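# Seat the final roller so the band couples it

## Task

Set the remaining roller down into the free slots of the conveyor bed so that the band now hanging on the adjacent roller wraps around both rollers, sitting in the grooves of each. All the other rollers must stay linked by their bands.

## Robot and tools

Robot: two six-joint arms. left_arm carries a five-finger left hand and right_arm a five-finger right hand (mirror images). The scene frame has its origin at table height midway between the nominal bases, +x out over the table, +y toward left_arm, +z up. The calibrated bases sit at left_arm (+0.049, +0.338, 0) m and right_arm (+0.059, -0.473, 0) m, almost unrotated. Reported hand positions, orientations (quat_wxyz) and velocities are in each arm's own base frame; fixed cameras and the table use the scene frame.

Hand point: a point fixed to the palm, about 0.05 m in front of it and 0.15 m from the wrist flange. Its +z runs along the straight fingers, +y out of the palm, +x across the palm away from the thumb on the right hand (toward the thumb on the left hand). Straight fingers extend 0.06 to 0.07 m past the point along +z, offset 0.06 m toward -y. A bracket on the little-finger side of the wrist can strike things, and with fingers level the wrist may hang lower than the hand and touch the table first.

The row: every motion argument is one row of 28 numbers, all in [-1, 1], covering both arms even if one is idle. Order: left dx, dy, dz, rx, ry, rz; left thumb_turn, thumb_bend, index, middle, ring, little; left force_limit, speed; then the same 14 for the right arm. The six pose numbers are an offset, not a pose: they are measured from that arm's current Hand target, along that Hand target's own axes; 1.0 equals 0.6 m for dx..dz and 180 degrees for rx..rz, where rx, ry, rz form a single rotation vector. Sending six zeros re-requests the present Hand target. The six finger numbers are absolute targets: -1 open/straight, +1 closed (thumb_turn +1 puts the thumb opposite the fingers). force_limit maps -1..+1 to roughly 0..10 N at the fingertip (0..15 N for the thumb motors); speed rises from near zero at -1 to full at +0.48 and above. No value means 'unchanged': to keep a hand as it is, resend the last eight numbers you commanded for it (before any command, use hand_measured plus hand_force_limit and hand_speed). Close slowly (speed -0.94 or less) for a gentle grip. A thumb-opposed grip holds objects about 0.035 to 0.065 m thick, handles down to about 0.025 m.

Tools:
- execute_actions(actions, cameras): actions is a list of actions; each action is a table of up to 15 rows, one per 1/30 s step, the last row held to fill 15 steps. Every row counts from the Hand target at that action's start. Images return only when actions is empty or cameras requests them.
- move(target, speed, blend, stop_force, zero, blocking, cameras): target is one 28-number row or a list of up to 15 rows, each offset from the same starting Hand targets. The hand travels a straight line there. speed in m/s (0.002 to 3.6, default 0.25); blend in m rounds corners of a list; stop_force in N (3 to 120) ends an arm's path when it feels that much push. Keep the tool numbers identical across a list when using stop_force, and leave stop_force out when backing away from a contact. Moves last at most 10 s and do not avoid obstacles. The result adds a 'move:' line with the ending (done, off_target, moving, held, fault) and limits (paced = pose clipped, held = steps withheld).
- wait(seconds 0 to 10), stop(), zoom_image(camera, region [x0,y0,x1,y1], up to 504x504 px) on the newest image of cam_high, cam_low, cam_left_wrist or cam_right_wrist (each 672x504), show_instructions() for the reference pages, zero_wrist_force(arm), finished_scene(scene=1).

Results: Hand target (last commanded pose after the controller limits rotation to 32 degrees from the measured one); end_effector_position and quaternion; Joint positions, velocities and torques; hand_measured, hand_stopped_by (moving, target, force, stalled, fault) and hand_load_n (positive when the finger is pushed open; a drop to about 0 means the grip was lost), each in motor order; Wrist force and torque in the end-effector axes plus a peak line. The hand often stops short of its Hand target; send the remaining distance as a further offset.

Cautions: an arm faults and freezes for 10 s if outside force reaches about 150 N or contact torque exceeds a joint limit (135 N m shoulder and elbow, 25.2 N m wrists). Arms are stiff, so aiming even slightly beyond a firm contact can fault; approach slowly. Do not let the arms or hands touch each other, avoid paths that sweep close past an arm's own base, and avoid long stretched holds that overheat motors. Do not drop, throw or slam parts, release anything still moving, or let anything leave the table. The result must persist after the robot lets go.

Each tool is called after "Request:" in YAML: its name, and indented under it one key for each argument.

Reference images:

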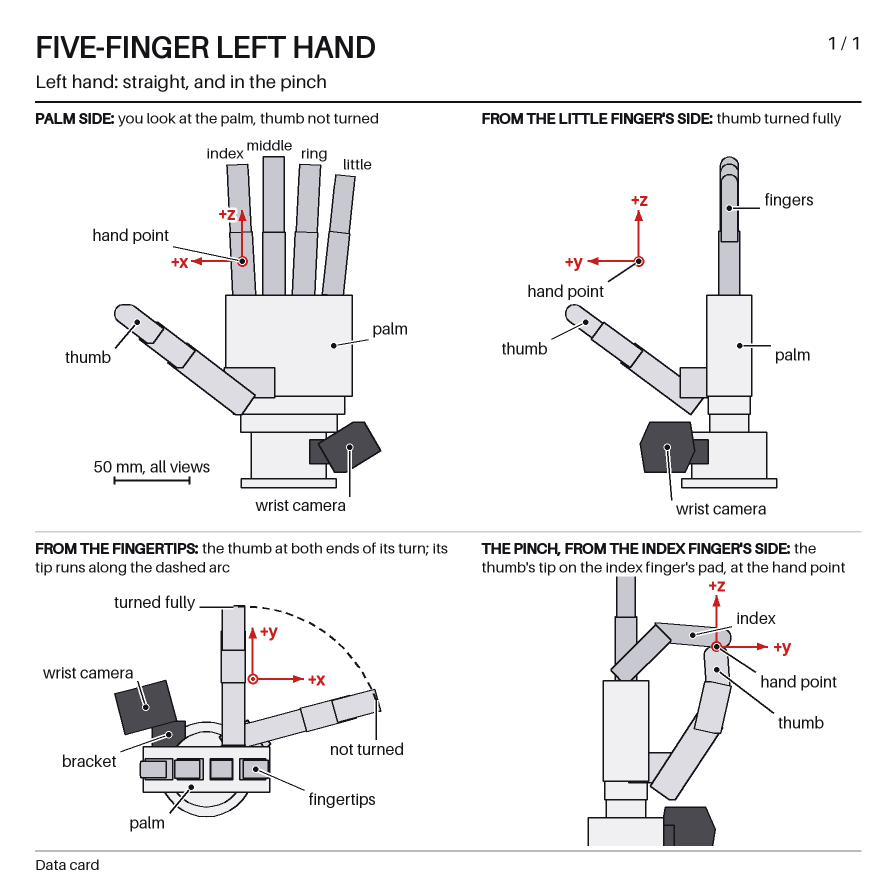

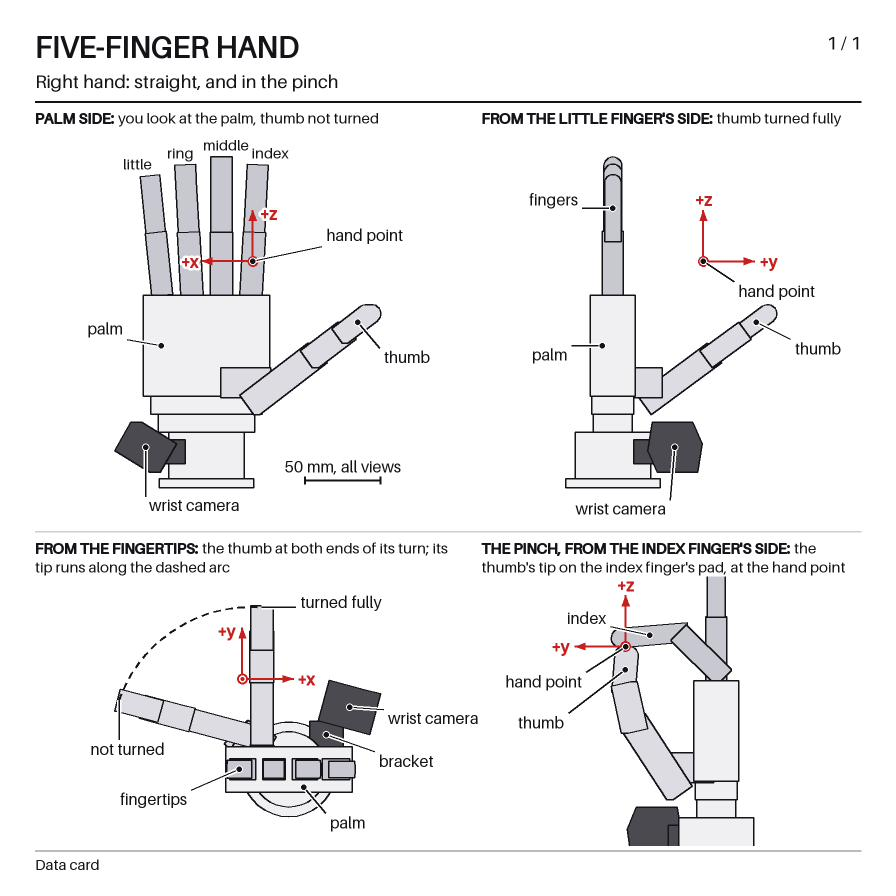

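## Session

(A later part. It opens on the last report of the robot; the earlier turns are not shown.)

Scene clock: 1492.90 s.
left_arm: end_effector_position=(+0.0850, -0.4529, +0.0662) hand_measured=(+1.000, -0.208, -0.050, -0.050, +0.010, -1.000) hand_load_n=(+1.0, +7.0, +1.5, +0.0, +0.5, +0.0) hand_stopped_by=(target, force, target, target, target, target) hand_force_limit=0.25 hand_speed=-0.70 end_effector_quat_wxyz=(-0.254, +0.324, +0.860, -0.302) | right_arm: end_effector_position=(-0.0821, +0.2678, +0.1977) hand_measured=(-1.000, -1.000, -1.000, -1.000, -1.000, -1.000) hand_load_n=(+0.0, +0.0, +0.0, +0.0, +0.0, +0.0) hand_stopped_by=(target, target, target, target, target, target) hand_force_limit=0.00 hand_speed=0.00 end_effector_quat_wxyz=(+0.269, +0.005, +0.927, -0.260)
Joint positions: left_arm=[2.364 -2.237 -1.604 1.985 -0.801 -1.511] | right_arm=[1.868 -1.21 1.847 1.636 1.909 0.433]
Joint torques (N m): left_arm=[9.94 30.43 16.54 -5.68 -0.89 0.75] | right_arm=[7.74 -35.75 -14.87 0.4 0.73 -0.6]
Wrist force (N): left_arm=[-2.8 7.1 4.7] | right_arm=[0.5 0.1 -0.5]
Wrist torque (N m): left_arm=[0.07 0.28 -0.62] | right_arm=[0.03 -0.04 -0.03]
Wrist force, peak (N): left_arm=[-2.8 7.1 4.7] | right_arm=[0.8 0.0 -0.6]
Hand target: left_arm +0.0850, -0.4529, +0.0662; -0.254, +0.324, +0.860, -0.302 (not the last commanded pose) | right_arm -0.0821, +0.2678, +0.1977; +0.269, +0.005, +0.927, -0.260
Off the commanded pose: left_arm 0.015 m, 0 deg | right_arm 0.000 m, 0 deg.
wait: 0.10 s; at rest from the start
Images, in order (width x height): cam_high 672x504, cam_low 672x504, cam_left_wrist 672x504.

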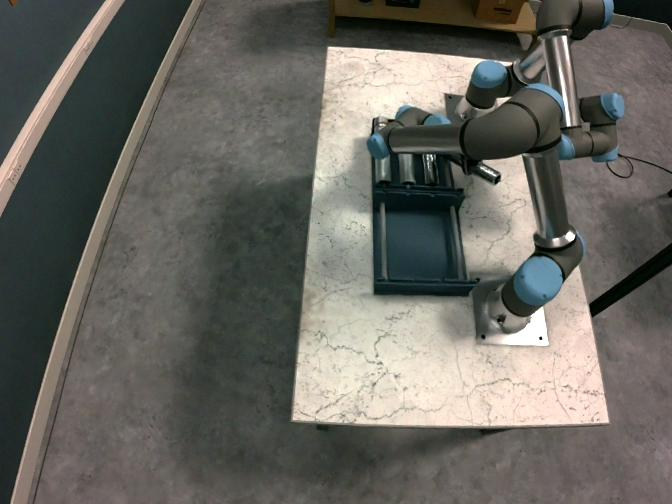

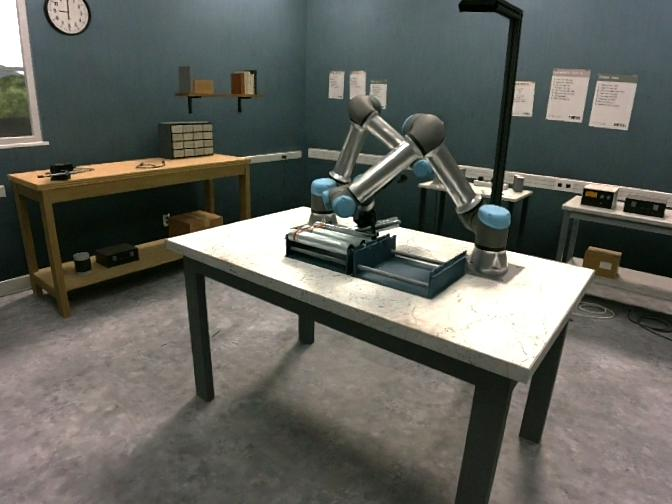

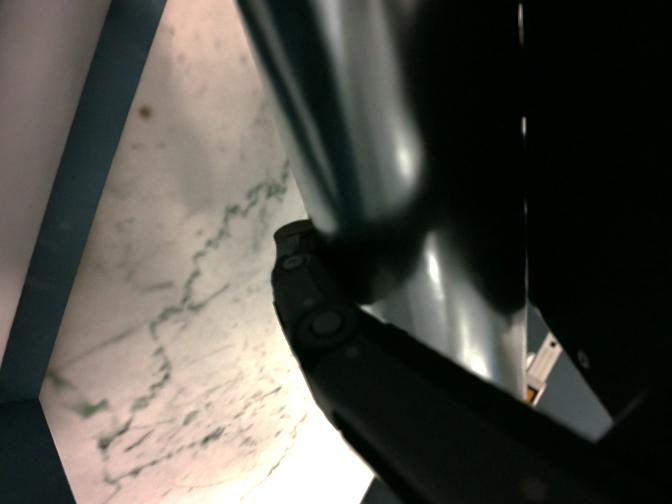

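Request:
move:
  target:
    - [-0.0240,-0.0014,-0.0026,0,0,0,1,0.35,-0.05,-0.05,0.01,-1,0.25,-0.7,0,0,0,0,0,0,-1,-1,-1,-1,-1,-1,0,0]
  speed: [0.01]
  stop_force: 6
  cameras: ["cam_right_wrist"]

Request:
zoom_image:
  camera: "cam_right_wrist"
  region: [305, 215, 385, 295]

Scene clock: 1516.17 s.
left_arm: end_effector_position=(+0.0952, -0.4631, +0.0643) hand_measured=(+1.000, -0.208, -0.050, -0.050, +0.010, -1.000) hand_load_n=(+5.5, +6.5, +0.5, +0.0, +0.0, +0.0) hand_stopped_by=(target, force, target, target, target, target) hand_force_limit=0.25 hand_speed=-0.70 end_effector_quat_wxyz=(-0.254, +0.324, +0.860, -0.302) | right_arm: end_effector_position=(-0.0821, +0.2678, +0.1977) hand_measured=(-1.000, -1.000, -1.000, -1.000, -1.000, -1.000) hand_load_n=(+0.0, +0.0, +0.0, +0.0, +0.0, +0.0) hand_stopped_by=(target, target, target, target, target, target) hand_force_limit=0.00 hand_speed=0.00 end_effector_quat_wxyz=(+0.269, +0.005, +0.927, -0.260)
Joint positions: left_arm=[2.364 -2.266 -1.555 1.966 -0.801 -1.512] | right_arm=[1.868 -1.21 1.847 1.636 1.909 0.433]
Joint torques (N m): left_arm=[-8.61 37.85 17.72 -2.72 4.09 -1.69] | right_arm=[5.81 -34.38 -14.61 0.61 0.76 -0.16]
Wrist force (N): left_arm=[3.5 6.6 2.7] | right_arm=[0.3 0.2 -0.5]
Wrist torque (N m): left_arm=[0.11 0.14 -0.49] | right_arm=[0.05 -0.01 -0.04]
Wrist force, peak (N): left_arm=[-2.9 7.2 4.5] | right_arm=[0.6 0.4 -0.8]
Hand target: left_arm +0.0952, -0.4632, +0.0643; -0.254, +0.324, +0.860, -0.302 | right_arm -0.0821, +0.2678, +0.1977; +0.269, +0.005, +0.927, -0.260
Off the commanded pose: left_arm 0.000 m, 0 deg | right_arm 0.000 m, 0 deg.
move: contact (left_arm)
Images, in order (width x height): cam_right_wrist 672x504.

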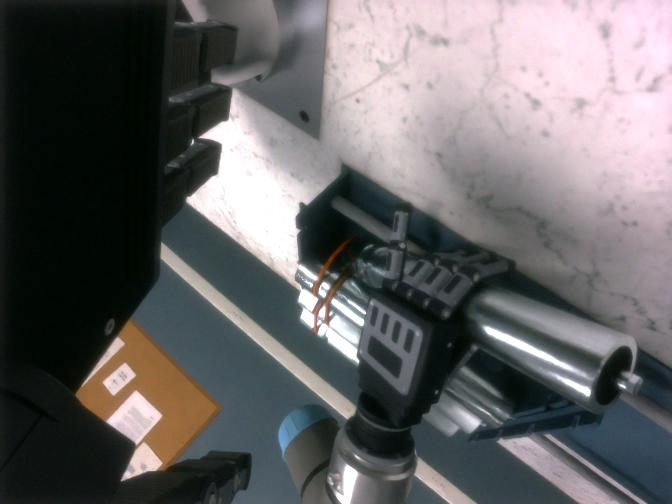

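Scaled by 6.300 from the camera's 672x504 image, which has a finer 960x720 frame.

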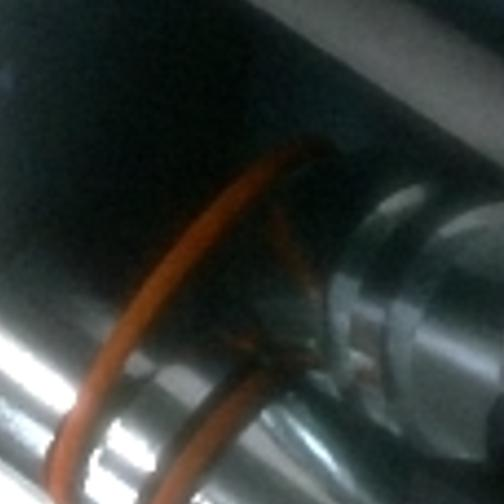

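Request:
wait:
  seconds: 0
  cameras: ["cam_right_wrist"]

Scene clock: 1536.80 s.
left_arm: end_effector_position=(+0.0952, -0.4632, +0.0643) hand_measured=(+1.000, -0.208, -0.050, -0.050, +0.010, -1.000) hand_load_n=(+5.0, +6.5, +1.0, +0.0, +0.0, -0.5) hand_stopped_by=(target, force, target, target, target, target) hand_force_limit=0.25 hand_speed=-0.70 end_effector_quat_wxyz=(-0.254, +0.324, +0.860, -0.302) | right_arm: end_effector_position=(-0.0821, +0.2678, +0.1977) hand_measured=(-1.000, -1.000, -1.000, -1.000, -1.000, -1.000) hand_load_n=(+0.0, +0.0, +0.0, +0.0, +0.0, +0.0) hand_stopped_by=(target, target, target, target, target, target) hand_force_limit=0.00 hand_speed=0.00 end_effector_quat_wxyz=(+0.269, +0.005, +0.927, -0.260)
Joint positions: left_arm=[2.364 -2.266 -1.555 1.966 -0.801 -1.512] | right_arm=[1.868 -1.21 1.847 1.636 1.909 0.433]
Joint torques (N m): left_arm=[-8.82 45.4 19.19 0.54 -0.44 -1.76] | right_arm=[7.44 -34.66 -15.71 0.55 1.05 -0.16]
Wrist force (N): left_arm=[3.4 6.5 2.9] | right_arm=[0.3 0.3 -0.5]
Wrist torque (N m): left_arm=[0.08 0.16 -0.49] | right_arm=[0.05 -0.01 -0.04]
Wrist force, peak (N): left_arm=[3.8 6.7 2.9] | right_arm=[0.5 0.5 -0.8]
Hand target: left_arm +0.0952, -0.4632, +0.0643; -0.254, +0.324, +0.860, -0.302 | right_arm -0.0821, +0.2678, +0.1977; +0.269, +0.005, +0.927, -0.260
Off the commanded pose: left_arm 0.000 m, 0 deg | right_arm 0.000 m, 0 deg.
Images, in order (width x height): cam_right_wrist 672x504.

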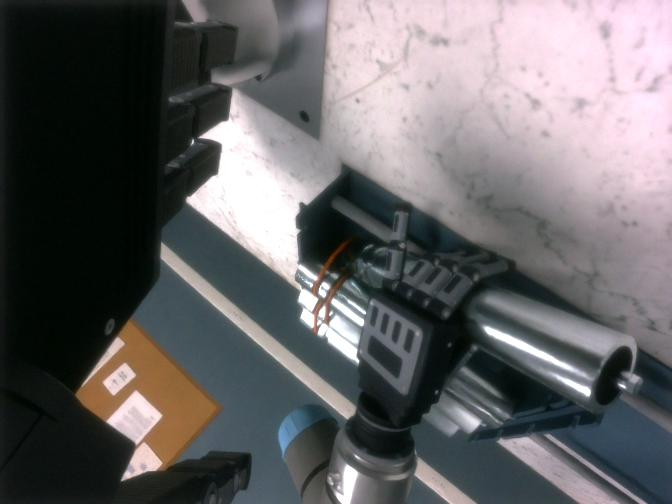

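Request:
zoom_image:
  camera: "cam_right_wrist"
  region: [290, 210, 430, 315]

Scaled by 3.600 from the camera's 672x504 image, which has a finer 960x720 frame.

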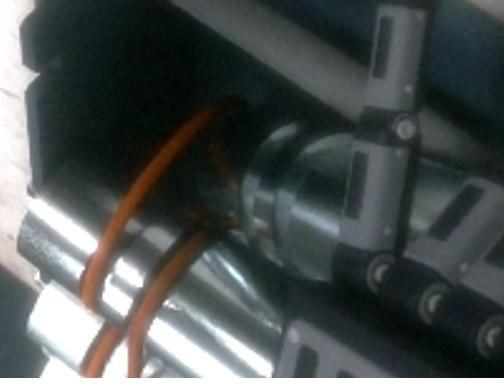

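Request:
move:
  target: [0.0137, -0.0002, 0.0011, 0, 0, 0, 1, 0.35, -0.05, -0.05, 0.01, -1, 0.25, -0.7, 0, 0, 0, 0, 0, 0, -1, -1, -1, -1, -1, -1, 0, 0]
  speed: 0.012
  cameras: ["cam_low"]

Scene clock: 1561.83 s.
left_arm: end_effector_position=(+0.0893, -0.4576, +0.0660) hand_measured=(+1.000, -0.208, -0.050, -0.050, +0.010, -1.000) hand_load_n=(+0.5, +7.0, +1.5, +0.0, +0.0, +0.0) hand_stopped_by=(target, force, target, target, target, target) hand_force_limit=0.25 hand_speed=-0.70 end_effector_quat_wxyz=(-0.254, +0.324, +0.860, -0.302) | right_arm: end_effector_position=(-0.0821, +0.2678, +0.1977) hand_measured=(-1.000, -1.000, -1.000, -1.000, -1.000, -1.000) hand_load_n=(+0.0, +0.0, +0.0, +0.0, +0.0, +0.0) hand_stopped_by=(target, target, target, target, target, target) hand_force_limit=0.00 hand_speed=0.00 end_effector_quat_wxyz=(+0.269, +0.005, +0.927, -0.260)
Joint positions: left_arm=[2.363 -2.249 -1.582 1.976 -0.801 -1.512] | right_arm=[1.868 -1.21 1.847 1.636 1.909 0.433]
Joint torques (N m): left_arm=[-9.05 33.93 19.2 -2.52 4.75 -2.07] | right_arm=[7.05 -35.13 -16.45 0.64 0.67 -0.18]
Wrist force (N): left_arm=[-4.0 8.0 4.9] | right_arm=[0.4 0.3 -0.6]
Wrist torque (N m): left_arm=[0.10 0.25 -0.56] | right_arm=[0.06 -0.03 -0.04]
Wrist force, peak (N): left_arm=[-4.7 8.1 5.2] | right_arm=[0.7 0.1 -0.8]
Hand target: left_arm +0.0893, -0.4576, +0.0659; -0.254, +0.324, +0.860, -0.302 | right_arm -0.0821, +0.2678, +0.1977; +0.269, +0.005, +0.927, -0.260
Off the commanded pose: left_arm 0.000 m, 0 deg | right_arm 0.000 m, 0 deg.
move: done
Images, in order (width x height): cam_low 672x504.

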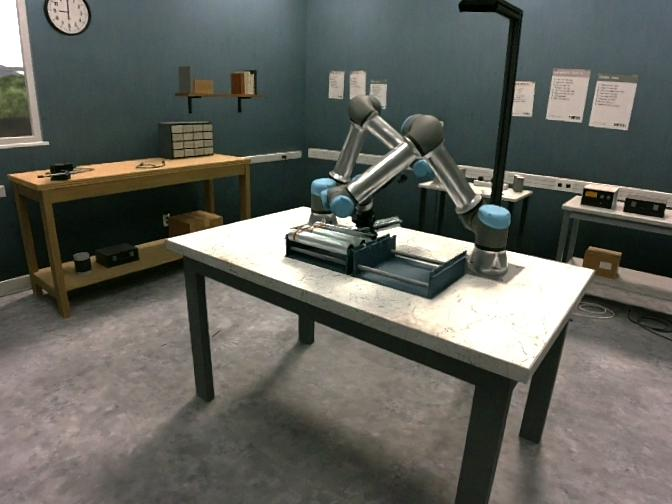

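Request:
zoom_image:
  camera: "cam_low"
  region: [270, 180, 480, 310]

Request:
zoom_image:
  camera: "cam_low"
  region: [280, 205, 380, 280]

Scaled by 2.400 from the camera's 672x504 image, which has a finer 960x720 frame.

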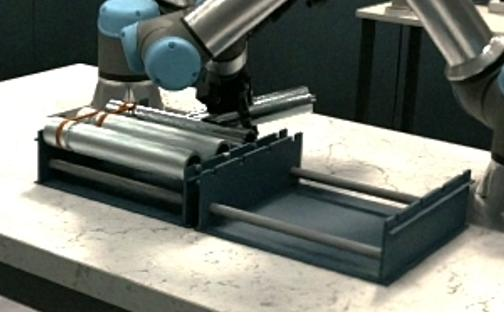

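Scaled by 5.040 from the camera's 672x504 image, which has a finer 960x720 frame.

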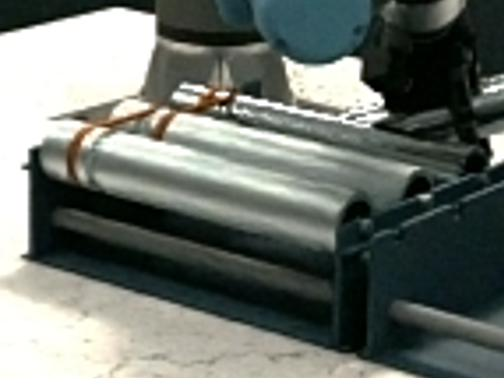

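Request:
wait:
  seconds: 0
  cameras: ["cam_right_wrist"]

Request:
zoom_image:
  camera: "cam_right_wrist"
  region: [295, 215, 385, 305]

Scene clock: 1595.73 s.
left_arm: end_effector_position=(+0.0893, -0.4576, +0.0659) hand_measured=(+1.000, -0.208, -0.050, -0.050, +0.010, -1.000) hand_load_n=(+0.5, +6.5, +1.0, +0.0, +0.0, +0.0) hand_stopped_by=(target, force, target, target, target, target) hand_force_limit=0.25 hand_speed=-0.70 end_effector_quat_wxyz=(-0.254, +0.324, +0.860, -0.302) | right_arm: end_effector_position=(-0.0821, +0.2678, +0.1977) hand_measured=(-1.000, -1.000, -1.000, -1.000, -1.000, -1.000) hand_load_n=(+0.0, +0.0, +0.0, +0.0, +0.0, +0.0) hand_stopped_by=(target, target, target, target, target, target) hand_force_limit=0.00 hand_speed=0.00 end_effector_quat_wxyz=(+0.269, +0.005, +0.927, -0.260)
Joint positions: left_arm=[2.363 -2.249 -1.582 1.976 -0.8 -1.512] | right_arm=[1.868 -1.21 1.847 1.636 1.909 0.433]
Joint torques (N m): left_arm=[-1.53 29.94 18.39 -5.74 4.61 -0.67] | right_arm=[6.04 -35.82 -15.54 0.56 0.6 -0.03]
Wrist force (N): left_arm=[-3.4 7.9 4.7] | right_arm=[0.3 0.2 -0.5]
Wrist torque (N m): left_arm=[0.10 0.27 -0.55] | right_arm=[0.05 -0.01 -0.04]
Wrist force, peak (N): left_arm=[-3.1 8.1 4.8] | right_arm=[0.6 0.6 -0.6]
Hand target: left_arm +0.0893, -0.4576, +0.0659; -0.254, +0.324, +0.860, -0.302 | right_arm -0.0821, +0.2678, +0.1977; +0.269, +0.005, +0.927, -0.260
Off the commanded pose: left_arm 0.000 m, 0 deg | right_arm 0.000 m, 0 deg.
Images, in order (width x height): cam_right_wrist 672x504.

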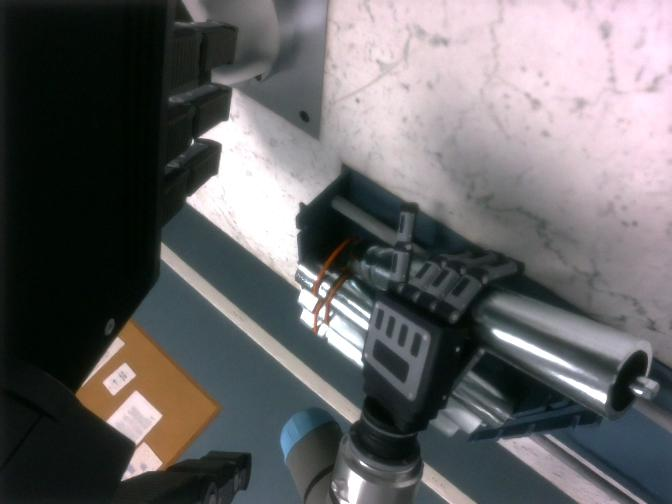

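Scaled by 5.600 from the camera's 672x504 image, which has a finer 960x720 frame.

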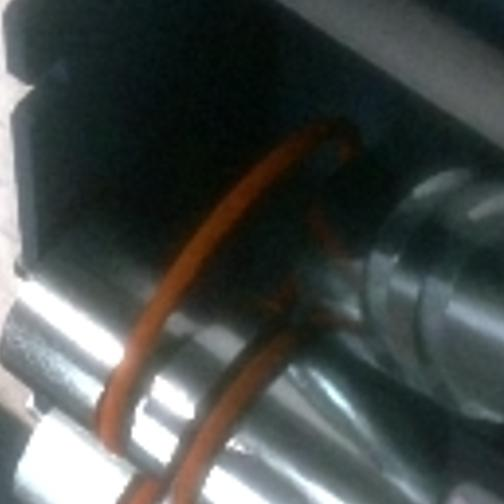

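Request:
move:
  target: [-0.0005, -0.0046, -0.0089, 0, 0, 0, 1, 0.35, -0.05, -0.05, 0.01, -1, 0.25, -0.7, 0, 0, 0, 0, 0, 0, -1, -1, -1, -1, -1, -1, 0, 0]
  speed: 0.006
  stop_force: 4

Scene clock: 1617.33 s.
left_arm: end_effector_position=(+0.0918, -0.4576, +0.0715) hand_measured=(+1.000, -0.208, -0.050, -0.050, +0.010, -1.000) hand_load_n=(+3.0, +9.5, +0.5, +0.0, +1.5, +0.0) hand_stopped_by=(target, force, target, target, target, target) hand_force_limit=0.25 hand_speed=-0.70 end_effector_quat_wxyz=(-0.254, +0.324, +0.860, -0.302) | right_arm: end_effector_position=(-0.0821, +0.2678, +0.1977) hand_measured=(-1.000, -1.000, -1.000, -1.000, -1.000, -1.000) hand_load_n=(+0.0, +0.0, +0.0, +0.0, +0.0, +0.0) hand_stopped_by=(target, target, target, target, target, target) hand_force_limit=0.00 hand_speed=0.00 end_effector_quat_wxyz=(+0.269, +0.005, +0.927, -0.260)
Joint positions: left_arm=[2.367 -2.243 -1.575 1.96 -0.801 -1.507] | right_arm=[1.868 -1.21 1.847 1.636 1.909 0.433]
Joint torques (N m): left_arm=[6.5 44.8 10.64 -0.81 -0.36 -0.19] | right_arm=[6.1 -33.9 -16.34 0.45 0.8 -0.12]
Wrist force (N): left_arm=[-3.8 8.9 6.6] | right_arm=[0.5 0.3 -0.4]
Wrist torque (N m): left_arm=[0.09 0.48 -0.81] | right_arm=[0.05 -0.05 -0.02]
Wrist force, peak (N): left_arm=[-3.5 9.3 6.6] | right_arm=[0.2 0.2 -1.0]
Hand target: left_arm +0.0918, -0.4576, +0.0714; -0.254, +0.324, +0.860, -0.302 | right_arm -0.0821, +0.2678, +0.1977; +0.269, +0.005, +0.927, -0.260
Off the commanded pose: left_arm 0.000 m, 0 deg | right_arm 0.000 m, 0 deg.
move: done

Request:
move:
  target: [0.0001, 0.0008, 0.0015, 0, 0, 0, 1, 0.35, -0.05, -0.05, 0.01, -1, 0.25, -0.7, 0, 0, 0, 0, 0, 0, -1, -1, -1, -1, -1, -1, 0, 0]
  speed: 0.006

Scene clock: 1624.13 s.
left_arm: end_effector_position=(+0.0914, -0.4576, +0.0705) hand_measured=(+1.000, -0.208, -0.050, -0.050, +0.010, -1.000) hand_load_n=(+3.0, +9.5, +0.5, +0.0, +1.0, +0.0) hand_stopped_by=(target, force, target, target, target, target) hand_force_limit=0.25 hand_speed=-0.70 end_effector_quat_wxyz=(-0.254, +0.324, +0.860, -0.302) | right_arm: end_effector_position=(-0.0821, +0.2678, +0.1977) hand_measured=(-1.000, -1.000, -1.000, -1.000, -1.000, -1.000) hand_load_n=(+0.0, +0.0, +0.0, +0.0, +0.0, +0.0) hand_stopped_by=(target, target, target, target, target, target) hand_force_limit=0.00 hand_speed=0.00 end_effector_quat_wxyz=(+0.269, +0.005, +0.927, -0.260)
Joint positions: left_arm=[2.366 -2.244 -1.577 1.963 -0.801 -1.508] | right_arm=[1.868 -1.21 1.847 1.636 1.909 0.433]
Joint torques (N m): left_arm=[-9.4 32.89 8.4 -1.37 4.83 -1.85] | right_arm=[7.8 -34.02 -15.62 0.61 0.91 0.14]
Wrist force (N): left_arm=[-3.7 8.9 6.6] | right_arm=[0.4 0.3 -0.3]
Wrist torque (N m): left_arm=[0.09 0.47 -0.73] | right_arm=[0.04 -0.04 -0.03]
Wrist force, peak (N): left_arm=[-4.0 9.2 6.5] | right_arm=[0.6 0.1 -0.9]
Hand target: left_arm +0.0914, -0.4576, +0.0705; -0.254, +0.324, +0.860, -0.302 | right_arm -0.0821, +0.2678, +0.1977; +0.269, +0.005, +0.927, -0.260
Off the commanded pose: left_arm 0.000 m, 0 deg | right_arm 0.000 m, 0 deg.
move: done

Request:
move:
  target: [0.0001, 0.0012, 0.0022, 0, 0, 0, 1, 0.35, -0.05, -0.05, 0.01, -1, 0.25, -0.7, 0, 0, 0, 0, 0, 0, -1, -1, -1, -1, -1, -1, 0, 0]
  speed: 0.006
  cameras: ["cam_right_wrist"]

Request:
zoom_image:
  camera: "cam_right_wrist"
  region: [295, 215, 385, 305]

Scene clock: 1629.50 s.
left_arm: end_effector_position=(+0.0908, -0.4576, +0.0691) hand_measured=(+1.000, -0.208, -0.050, -0.050, +0.010, -1.000) hand_load_n=(+2.0, +9.5, +1.5, +0.0, +0.5, +0.0) hand_stopped_by=(target, force, target, target, target, target) hand_force_limit=0.25 hand_speed=-0.70 end_effector_quat_wxyz=(-0.254, +0.324, +0.860, -0.302) | right_arm: end_effector_position=(-0.0821, +0.2678, +0.1977) hand_measured=(-1.000, -1.000, -1.000, -1.000, -1.000, -1.000) hand_load_n=(+0.0, +0.0, +0.0, +0.0, +0.0, +0.0) hand_stopped_by=(target, target, target, target, target, target) hand_force_limit=0.00 hand_speed=0.00 end_effector_quat_wxyz=(+0.269, +0.005, +0.927, -0.260)
Joint positions: left_arm=[2.365 -2.246 -1.578 1.967 -0.801 -1.509] | right_arm=[1.868 -1.21 1.847 1.636 1.909 0.433]
Joint torques (N m): left_arm=[-8.38 31.71 8.35 -1.37 4.59 -1.97] | right_arm=[6.02 -34.15 -15.45 0.47 0.93 0.21]
Wrist force (N): left_arm=[-2.9 7.3 4.8] | right_arm=[0.3 -0.1 -0.5]
Wrist torque (N m): left_arm=[0.08 0.25 -0.45] | right_arm=[0.00 -0.01 -0.05]
Wrist force, peak (N): left_arm=[-3.8 9.2 6.6] | right_arm=[0.4 0.6 -0.9]
Hand target: left_arm +0.0908, -0.4576, +0.0691; -0.254, +0.324, +0.860, -0.302 | right_arm -0.0821, +0.2678, +0.1977; +0.269, +0.005, +0.927, -0.260
Off the commanded pose: left_arm 0.000 m, 0 deg | right_arm 0.000 m, 0 deg.
move: done
Images, in order (width x height): cam_right_wrist 672x504.

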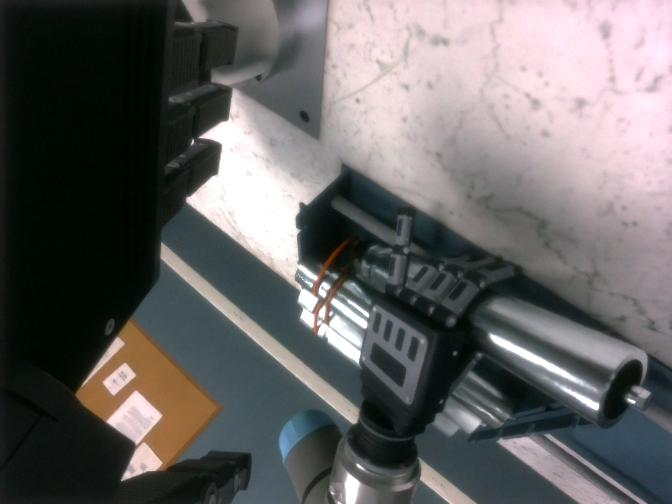

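Scaled by 5.600 from the camera's 672x504 image, which has a finer 960x720 frame.

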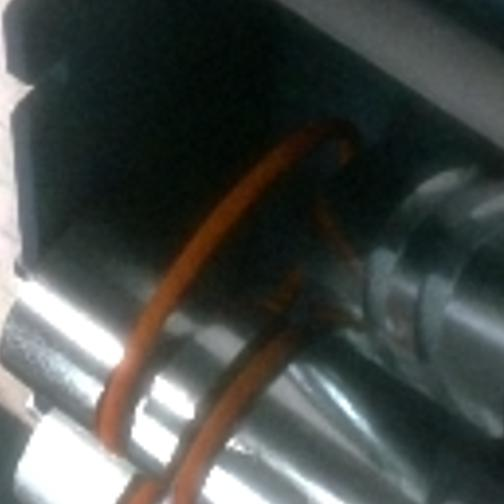

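Request:
move:
  target: [0, 0, 0, 0, 0, 0, 1, 0.35, -0.05, -0.05, 0.01, -1, 0.25, -0.7, -0.0662, 0.0177, 0.114, 0, 0, 0, -1, -1, -1, -1, -1, -1, 0, 0]
  speed: 0.1
  cameras: ["cam_right_wrist"]

Request:
zoom_image:
  camera: "cam_right_wrist"
  region: [280, 205, 400, 325]

Scene clock: 1647.80 s.
left_arm: end_effector_position=(+0.0908, -0.4576, +0.0691) hand_measured=(+1.000, -0.208, -0.050, -0.050, +0.010, -1.000) hand_load_n=(+2.0, +9.0, +1.0, +0.0, +1.0, +0.0) hand_stopped_by=(target, force, target, target, target, target) hand_force_limit=0.25 hand_speed=-0.70 end_effector_quat_wxyz=(-0.254, +0.324, +0.860, -0.302) | right_arm: end_effector_position=(-0.0126, +0.2490, +0.1632) hand_measured=(-1.000, -1.000, -1.000, -1.000, -1.000, -1.000) hand_load_n=(+0.0, +0.0, +0.0, +0.0, +0.0, +0.0) hand_stopped_by=(target, target, target, target, target, target) hand_force_limit=0.00 hand_speed=0.00 end_effector_quat_wxyz=(+0.269, +0.005, +0.927, -0.260)
Joint positions: left_arm=[2.365 -2.246 -1.578 1.967 -0.801 -1.509] | right_arm=[1.691 -1.264 2.025 1.453 2.02 0.282]
Joint torques (N m): left_arm=[6.78 50.98 16.58 -5.75 2.54 0.11] | right_arm=[3.89 -16.47 -14.19 3.76 -0.11 0.8]
Wrist force (N): left_arm=[-3.1 7.2 5.0] | right_arm=[0.1 -0.2 -0.8]
Wrist torque (N m): left_arm=[0.06 0.29 -0.46] | right_arm=[0.01 0.01 -0.08]
Wrist force, peak (N): left_arm=[-3.0 7.4 4.9] | right_arm=[0.9 0.2 -1.1]
Hand target: left_arm +0.0908, -0.4576, +0.0691; -0.254, +0.324, +0.860, -0.302 | right_arm -0.0126, +0.2490, +0.1632; +0.269, +0.005, +0.927, -0.260
Off the commanded pose: left_arm 0.000 m, 0 deg | right_arm 0.000 m, 0 deg.
move: done
Images, in order (width x height): cam_right_wrist 672x504.

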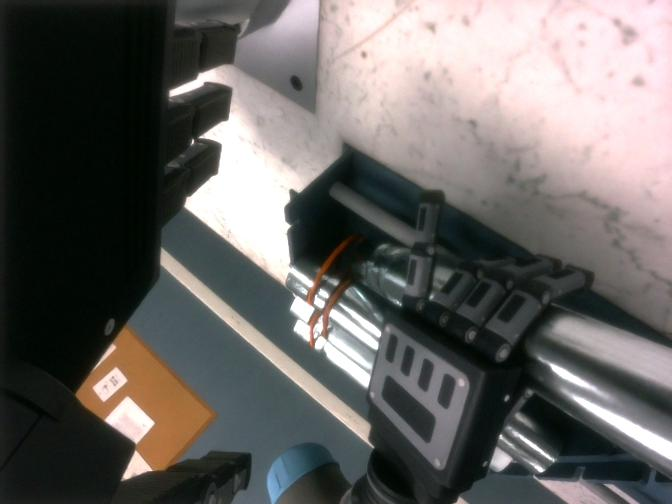

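Scaled by 4.200 from the camera's 672x504 image, which has a finer 960x720 frame.

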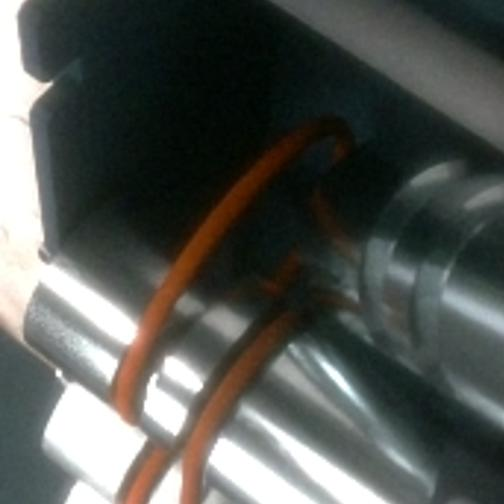

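Request:
zoom_image:
  camera: "cam_right_wrist"
  region: [330, 225, 390, 285]

Scaled by 8.400 from the camera's 672x504 image, which has a finer 960x720 frame.

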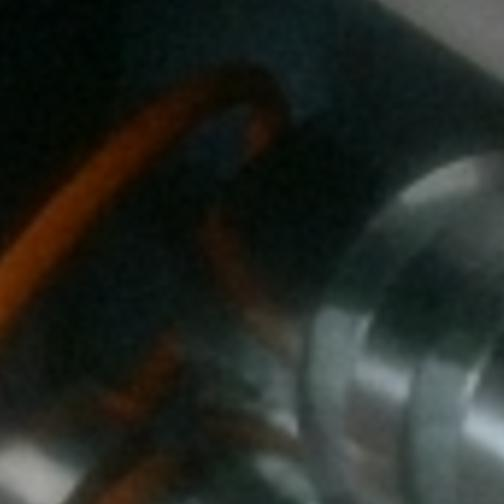

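Request:
move:
  target: [-0.0137, 0.0002, -0.0011, 0, 0, 0, 1, 0.35, -0.05, -0.05, 0.01, -1, 0.25, -0.7, 0, 0, 0, 0, 0, 0, -1, -1, -1, -1, -1, -1, 0, 0]
  speed: 0.01
  stop_force: 4
  cameras: ["cam_right_wrist"]

Request:
zoom_image:
  camera: "cam_right_wrist"
  region: [330, 225, 390, 285]

Scene clock: 1710.63 s.
left_arm: end_effector_position=(+0.0967, -0.4631, +0.0675) hand_measured=(+1.000, -0.208, -0.050, -0.050, +0.010, -1.000) hand_load_n=(+2.5, +9.5, +1.0, +0.0, +1.0, +0.0) hand_stopped_by=(target, force, target, target, target, target) hand_force_limit=0.25 hand_speed=-0.70 end_effector_quat_wxyz=(-0.254, +0.324, +0.860, -0.302) | right_arm: end_effector_position=(-0.0126, +0.2490, +0.1632) hand_measured=(-1.000, -1.000, -1.000, -1.000, -1.000, -1.000) hand_load_n=(+0.0, +0.0, +0.0, +0.5, +0.0, +0.0) hand_stopped_by=(target, target, target, target, target, target) hand_force_limit=0.00 hand_speed=0.00 end_effector_quat_wxyz=(+0.269, +0.005, +0.927, -0.260)
Joint positions: left_arm=[2.366 -2.263 -1.552 1.957 -0.801 -1.509] | right_arm=[1.691 -1.264 2.025 1.453 2.021 0.282]
Joint torques (N m): left_arm=[10.47 55.56 6.33 -0.77 -0.64 1.38] | right_arm=[13.33 -18.38 -7.08 0.89 1.13 -0.4]
Wrist force (N): left_arm=[-3.9 8.6 6.1] | right_arm=[0.0 -0.1 -0.5]
Wrist torque (N m): left_arm=[0.09 0.41 -0.64] | right_arm=[0.00 0.03 -0.09]
Wrist force, peak (N): left_arm=[-4.2 8.8 5.9] | right_arm=[0.5 0.1 -1.1]
Hand target: left_arm +0.0967, -0.4631, +0.0675; -0.254, +0.324, +0.860, -0.302 | right_arm -0.0126, +0.2490, +0.1632; +0.269, +0.005, +0.927, -0.260
Off the commanded pose: left_arm 0.000 m, 0 deg | right_arm 0.000 m, 0 deg.
move: done
Images, in order (width x height): cam_right_wrist 672x504.

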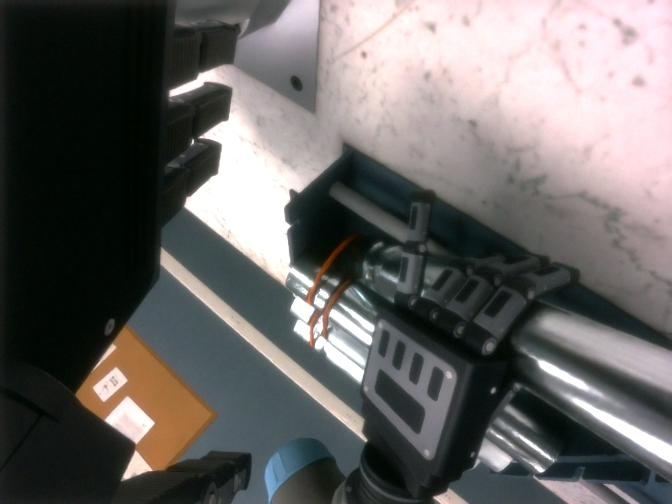

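Scaled by 8.400 from the camera's 672x504 image, which has a finer 960x720 frame.

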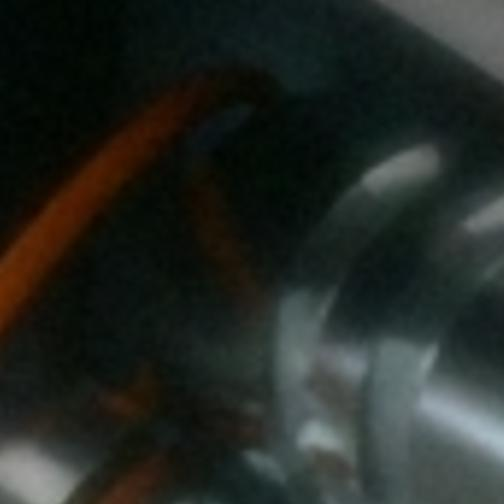

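Request:
move:
  target: [0, 0, 0, 0, 0, 0, 1, 0.35, -0.05, -0.05, -1, -1, 0.25, -0.7, 0, 0, 0, 0, 0, 0, -1, -1, -1, -1, -1, -1, 0, 0]
  cameras: ["cam_right_wrist"]

Scene clock: 1731.10 s.
left_arm: end_effector_position=(+0.0967, -0.4631, +0.0675) hand_measured=(+1.000, -0.208, -0.050, -0.050, -1.000, -1.000) hand_load_n=(+0.0, +8.0, +1.5, +0.0, -0.5, +0.0) hand_stopped_by=(target, force, target, target, target, target) hand_force_limit=0.25 hand_speed=-0.70 end_effector_quat_wxyz=(-0.254, +0.324, +0.860, -0.302) | right_arm: end_effector_position=(-0.0126, +0.2490, +0.1632) hand_measured=(-1.000, -1.000, -1.000, -1.000, -1.000, -1.000) hand_load_n=(-0.5, +0.0, +0.0, +0.0, +0.0, +0.5) hand_stopped_by=(target, target, target, target, target, target) hand_force_limit=0.00 hand_speed=0.00 end_effector_quat_wxyz=(+0.269, +0.005, +0.927, -0.260)
Joint positions: left_arm=[2.366 -2.263 -1.552 1.957 -0.801 -1.509] | right_arm=[1.691 -1.264 2.025 1.453 2.021 0.282]
Joint torques (N m): left_arm=[1.17 51.78 8.69 -0.88 0.02 0.18] | right_arm=[11.28 -18.34 -12.77 2.45 0.15 1.22]
Wrist force (N): left_arm=[-3.4 8.2 4.8] | right_arm=[0.3 0.1 -0.5]
Wrist torque (N m): left_arm=[0.11 0.25 -0.58] | right_arm=[0.03 -0.01 -0.06]
Wrist force, peak (N): left_arm=[-3.9 9.0 6.2] | right_arm=[0.1 0.5 -1.1]
Hand target: left_arm +0.0967, -0.4631, +0.0675; -0.254, +0.324, +0.860, -0.302 | right_arm -0.0126, +0.2490, +0.1632; +0.269, +0.005, +0.927, -0.260
Off the commanded pose: left_arm 0.000 m, 0 deg | right_arm 0.000 m, 0 deg.
move: done
Images, in order (width x height): cam_right_wrist 672x504.

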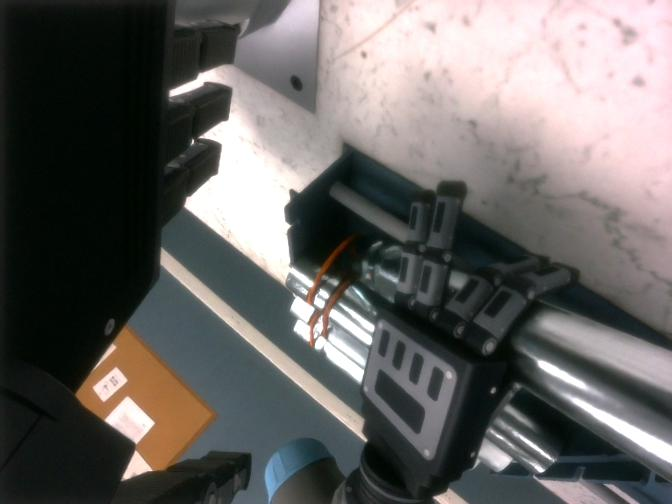

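Request:
zoom_image:
  camera: "cam_right_wrist"
  region: [320, 215, 420, 315]

Scaled by 5.040 from the camera's 672x504 image, which has a finer 960x720 frame.

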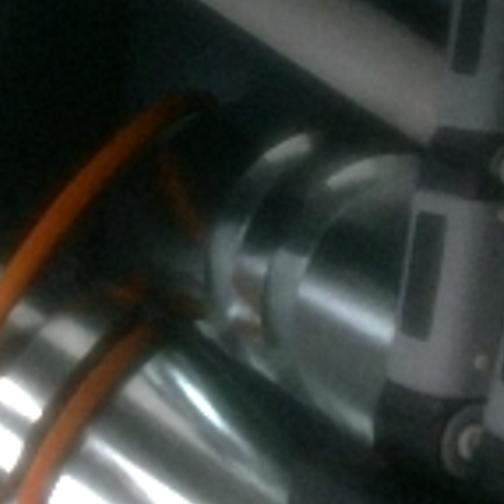

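Request:
move:
  target: [-0.0183, 0.00104, 0, 0, 0, 0, 1, 0.35, -0.05, -0.05, -1, -1, 0.25, -0.7, 0, 0, 0, 0, 0, 0, -1, -1, -1, -1, -1, -1, 0, 0]
  speed: 0.012
  stop_force: 5
  cameras: ["cam_right_wrist"]

Request:
zoom_image:
  camera: "cam_right_wrist"
  region: [320, 215, 420, 315]

Scene clock: 1762.50 s.
left_arm: end_effector_position=(+0.1037, -0.4701, +0.0646) hand_measured=(+1.000, -0.208, -0.050, -0.050, -1.000, -1.000) hand_load_n=(+2.0, +8.0, +1.0, +0.0, +0.0, +0.0) hand_stopped_by=(target, force, target, target, target, target) hand_force_limit=0.25 hand_speed=-0.70 end_effector_quat_wxyz=(-0.254, +0.324, +0.860, -0.302) | right_arm: end_effector_position=(-0.0126, +0.2490, +0.1632) hand_measured=(-1.000, -1.000, -1.000, -1.000, -1.000, -1.000) hand_load_n=(+0.0, +0.0, +0.0, +0.0, +0.0, +0.0) hand_stopped_by=(target, target, target, target, target, target) hand_force_limit=0.00 hand_speed=0.00 end_effector_quat_wxyz=(+0.269, +0.005, +0.927, -0.260)
Joint positions: left_arm=[2.366 -2.285 -1.518 1.946 -0.801 -1.509] | right_arm=[1.691 -1.264 2.025 1.453 2.021 0.282]
Joint torques (N m): left_arm=[-7.23 55.86 8.57 -0.7 2.19 -1.11] | right_arm=[11.95 -18.05 -16.12 4.5 -0.33 1.16]
Wrist force (N): left_arm=[-4.8 7.4 2.4] | right_arm=[0.2 0.0 -0.8]
Wrist torque (N m): left_arm=[0.15 0.27 -0.69] | right_arm=[0.04 0.00 -0.06]
Wrist force, peak (N): left_arm=[-3.8 8.3 5.0] | right_arm=[0.1 0.4 -1.1]
Hand target: left_arm +0.1037, -0.4701, +0.0646; -0.254, +0.324, +0.860, -0.302 (not the last commanded pose) | right_arm -0.0126, +0.2490, +0.1632; +0.269, +0.005, +0.927, -0.260
Off the commanded pose: left_arm 0.001 m, 0 deg | right_arm 0.000 m, 0 deg.
move: contact (left_arm)
Images, in order (width x height): cam_right_wrist 672x504.

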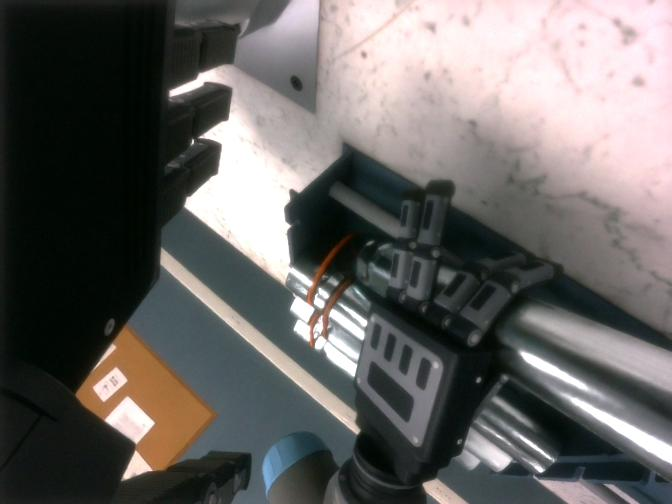

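Scaled by 5.040 from the camera's 672x504 image, which has a finer 960x720 frame.

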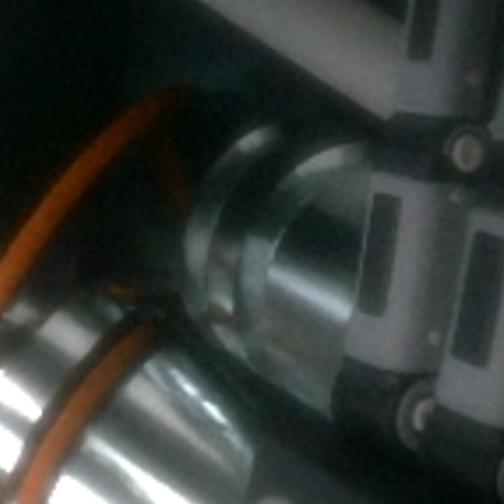

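Request:
move:
  target: [-0.0192, 0.0003, -0.0015, 0, 0, 0, 1, 0.35, -0.05, -0.05, -1, -1, 0.25, -0.7, 0, 0, 0, 0, 0, 0, -1, -1, -1, -1, -1, -1, 0, 0]
  speed: 0.012
  stop_force: 8
  cameras: ["cam_right_wrist"]

Request:
zoom_image:
  camera: "cam_right_wrist"
  region: [320, 215, 420, 315]

Scene clock: 1773.53 s.
left_arm: end_effector_position=(+0.1120, -0.4778, +0.0624) hand_measured=(+1.000, -0.208, -0.050, -0.050, -1.000, -1.000) hand_load_n=(+0.0, +7.0, +1.0, +0.0, -0.5, +0.0) hand_stopped_by=(target, force, target, target, target, target) hand_force_limit=0.25 hand_speed=-0.70 end_effector_quat_wxyz=(-0.254, +0.324, +0.860, -0.302) | right_arm: end_effector_position=(-0.0126, +0.2490, +0.1632) hand_measured=(-1.000, -1.000, -1.000, -1.000, -1.000, -1.000) hand_load_n=(+0.0, -0.5, +0.0, +0.0, +0.0, +0.0) hand_stopped_by=(target, target, target, target, target, target) hand_force_limit=0.00 hand_speed=0.00 end_effector_quat_wxyz=(+0.269, +0.005, +0.927, -0.260)
Joint positions: left_arm=[2.366 -2.31 -1.479 1.931 -0.801 -1.508] | right_arm=[1.691 -1.264 2.025 1.453 2.021 0.282]
Joint torques (N m): left_arm=[9.92 56.3 6.72 -0.77 -0.8 1.29] | right_arm=[11.58 -17.4 -15.91 4.86 -0.42 1.02]
Wrist force (N): left_arm=[-4.3 8.0 4.9] | right_arm=[0.2 0.2 -0.5]
Wrist torque (N m): left_arm=[0.10 0.33 -0.68] | right_arm=[0.05 -0.01 -0.06]
Wrist force, peak (N): left_arm=[-4.6 8.1 5.0] | right_arm=[0.4 0.3 -0.9]
Hand target: left_arm +0.1120, -0.4778, +0.0624; -0.254, +0.324, +0.860, -0.302 | right_arm -0.0126, +0.2490, +0.1632; +0.269, +0.005, +0.927, -0.260
Off the commanded pose: left_arm 0.000 m, 0 deg | right_arm 0.000 m, 0 deg.
move: done
Images, in order (width x height): cam_right_wrist 672x504.

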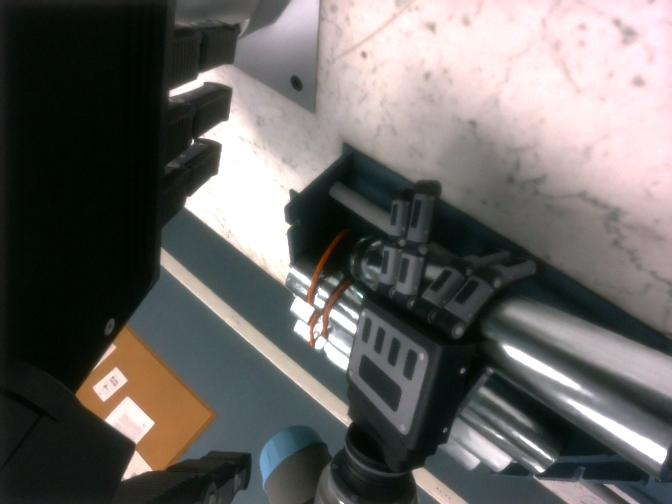

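Scaled by 5.040 from the camera's 672x504 image, which has a finer 960x720 frame.

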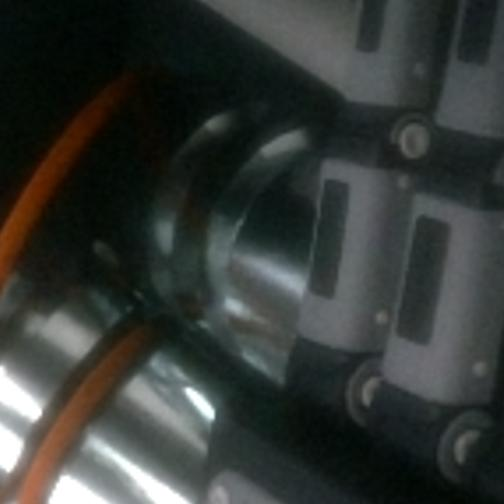

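Request:
zoom_image:
  camera: "cam_right_wrist"
  region: [305, 215, 375, 285]

Scaled by 7.200 from the camera's 672x504 image, which has a finer 960x720 frame.

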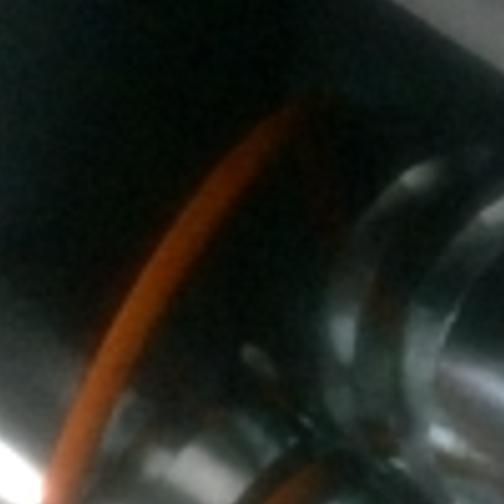

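Request:
move:
  target: [0, 0, 0, 0, 0, 0, 1, 0.35, -0.05, -0.05, -1, -1, 0.25, -0.7, -0.1758, -0.0743, -0.0612, -0.0582, 0.1453, -0.0566, -1, -1, -1, -1, -1, -1, 0, 0]
  speed: 0.15
  cameras: ["cam_right_wrist"]

Scene clock: 1853.93 s.
left_arm: end_effector_position=(+0.1120, -0.4778, +0.0624) hand_measured=(+1.000, -0.208, -0.050, -0.050, -1.000, -1.000) hand_load_n=(-0.5, +7.0, +1.0, +0.0, +0.0, +0.0) hand_stopped_by=(target, force, target, target, target, target) hand_force_limit=0.25 hand_speed=-0.70 end_effector_quat_wxyz=(-0.254, +0.324, +0.860, -0.302) | right_arm: end_effector_position=(+0.0527, +0.2421, +0.2639) hand_measured=(-1.000, -1.000, -1.000, -1.000, -1.000, -1.000) hand_load_n=(+0.0, +0.0, +0.0, +0.0, +0.0, +0.0) hand_stopped_by=(target, target, target, target, target, target) hand_force_limit=0.00 hand_speed=0.00 end_effector_quat_wxyz=(+0.028, -0.043, +0.980, -0.190)
Joint positions: left_arm=[2.366 -2.31 -1.479 1.931 -0.801 -1.508] | right_arm=[1.036 -1.671 1.922 1.615 1.823 -0.584]
Joint torques (N m): left_arm=[-3.22 57.23 7.72 -0.79 0.97 -0.79] | right_arm=[-9.1 -5.61 -14.96 1.05 0.74 -1.61]
Wrist force (N): left_arm=[-4.4 7.9 4.7] | right_arm=[0.4 0.5 -0.1]
Wrist torque (N m): left_arm=[0.08 0.33 -0.68] | right_arm=[0.09 -0.06 -0.10]
Wrist force, peak (N): left_arm=[-4.4 8.0 5.1] | right_arm=[1.2 0.4 -0.3]
Hand target: left_arm +0.1120, -0.4778, +0.0624; -0.254, +0.324, +0.860, -0.302 | right_arm +0.0528, +0.2421, +0.2639; +0.028, -0.043, +0.980, -0.190
Off the commanded pose: left_arm 0.000 m, 0 deg | right_arm 0.000 m, 0 deg.
move: done
Images, in order (width x height): cam_right_wrist 672x504.

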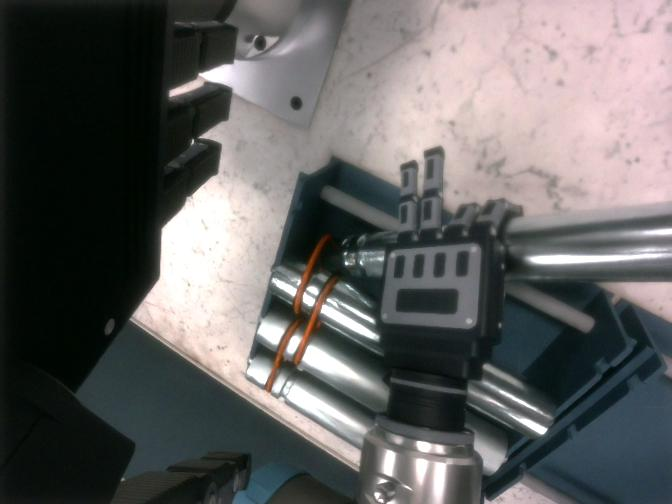

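Request:
zoom_image:
  camera: "cam_right_wrist"
  region: [260, 200, 400, 320]

Request:
zoom_image:
  camera: "cam_right_wrist"
  region: [300, 220, 370, 280]

Scaled by 3.600 from the camera's 672x504 image, which has a finer 960x720 frame.

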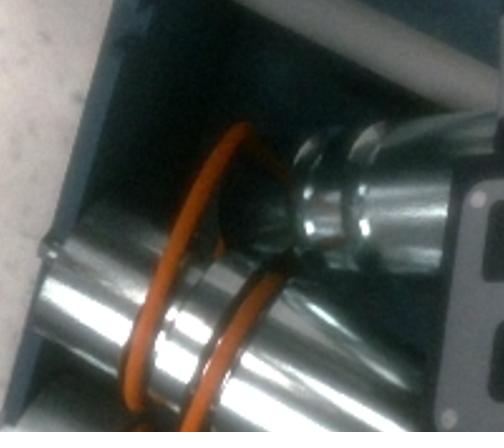

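Scaled by 7.200 from the camera's 672x504 image, which has a finer 960x720 frame.

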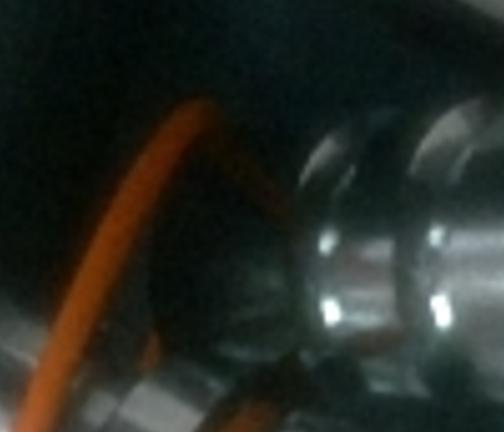

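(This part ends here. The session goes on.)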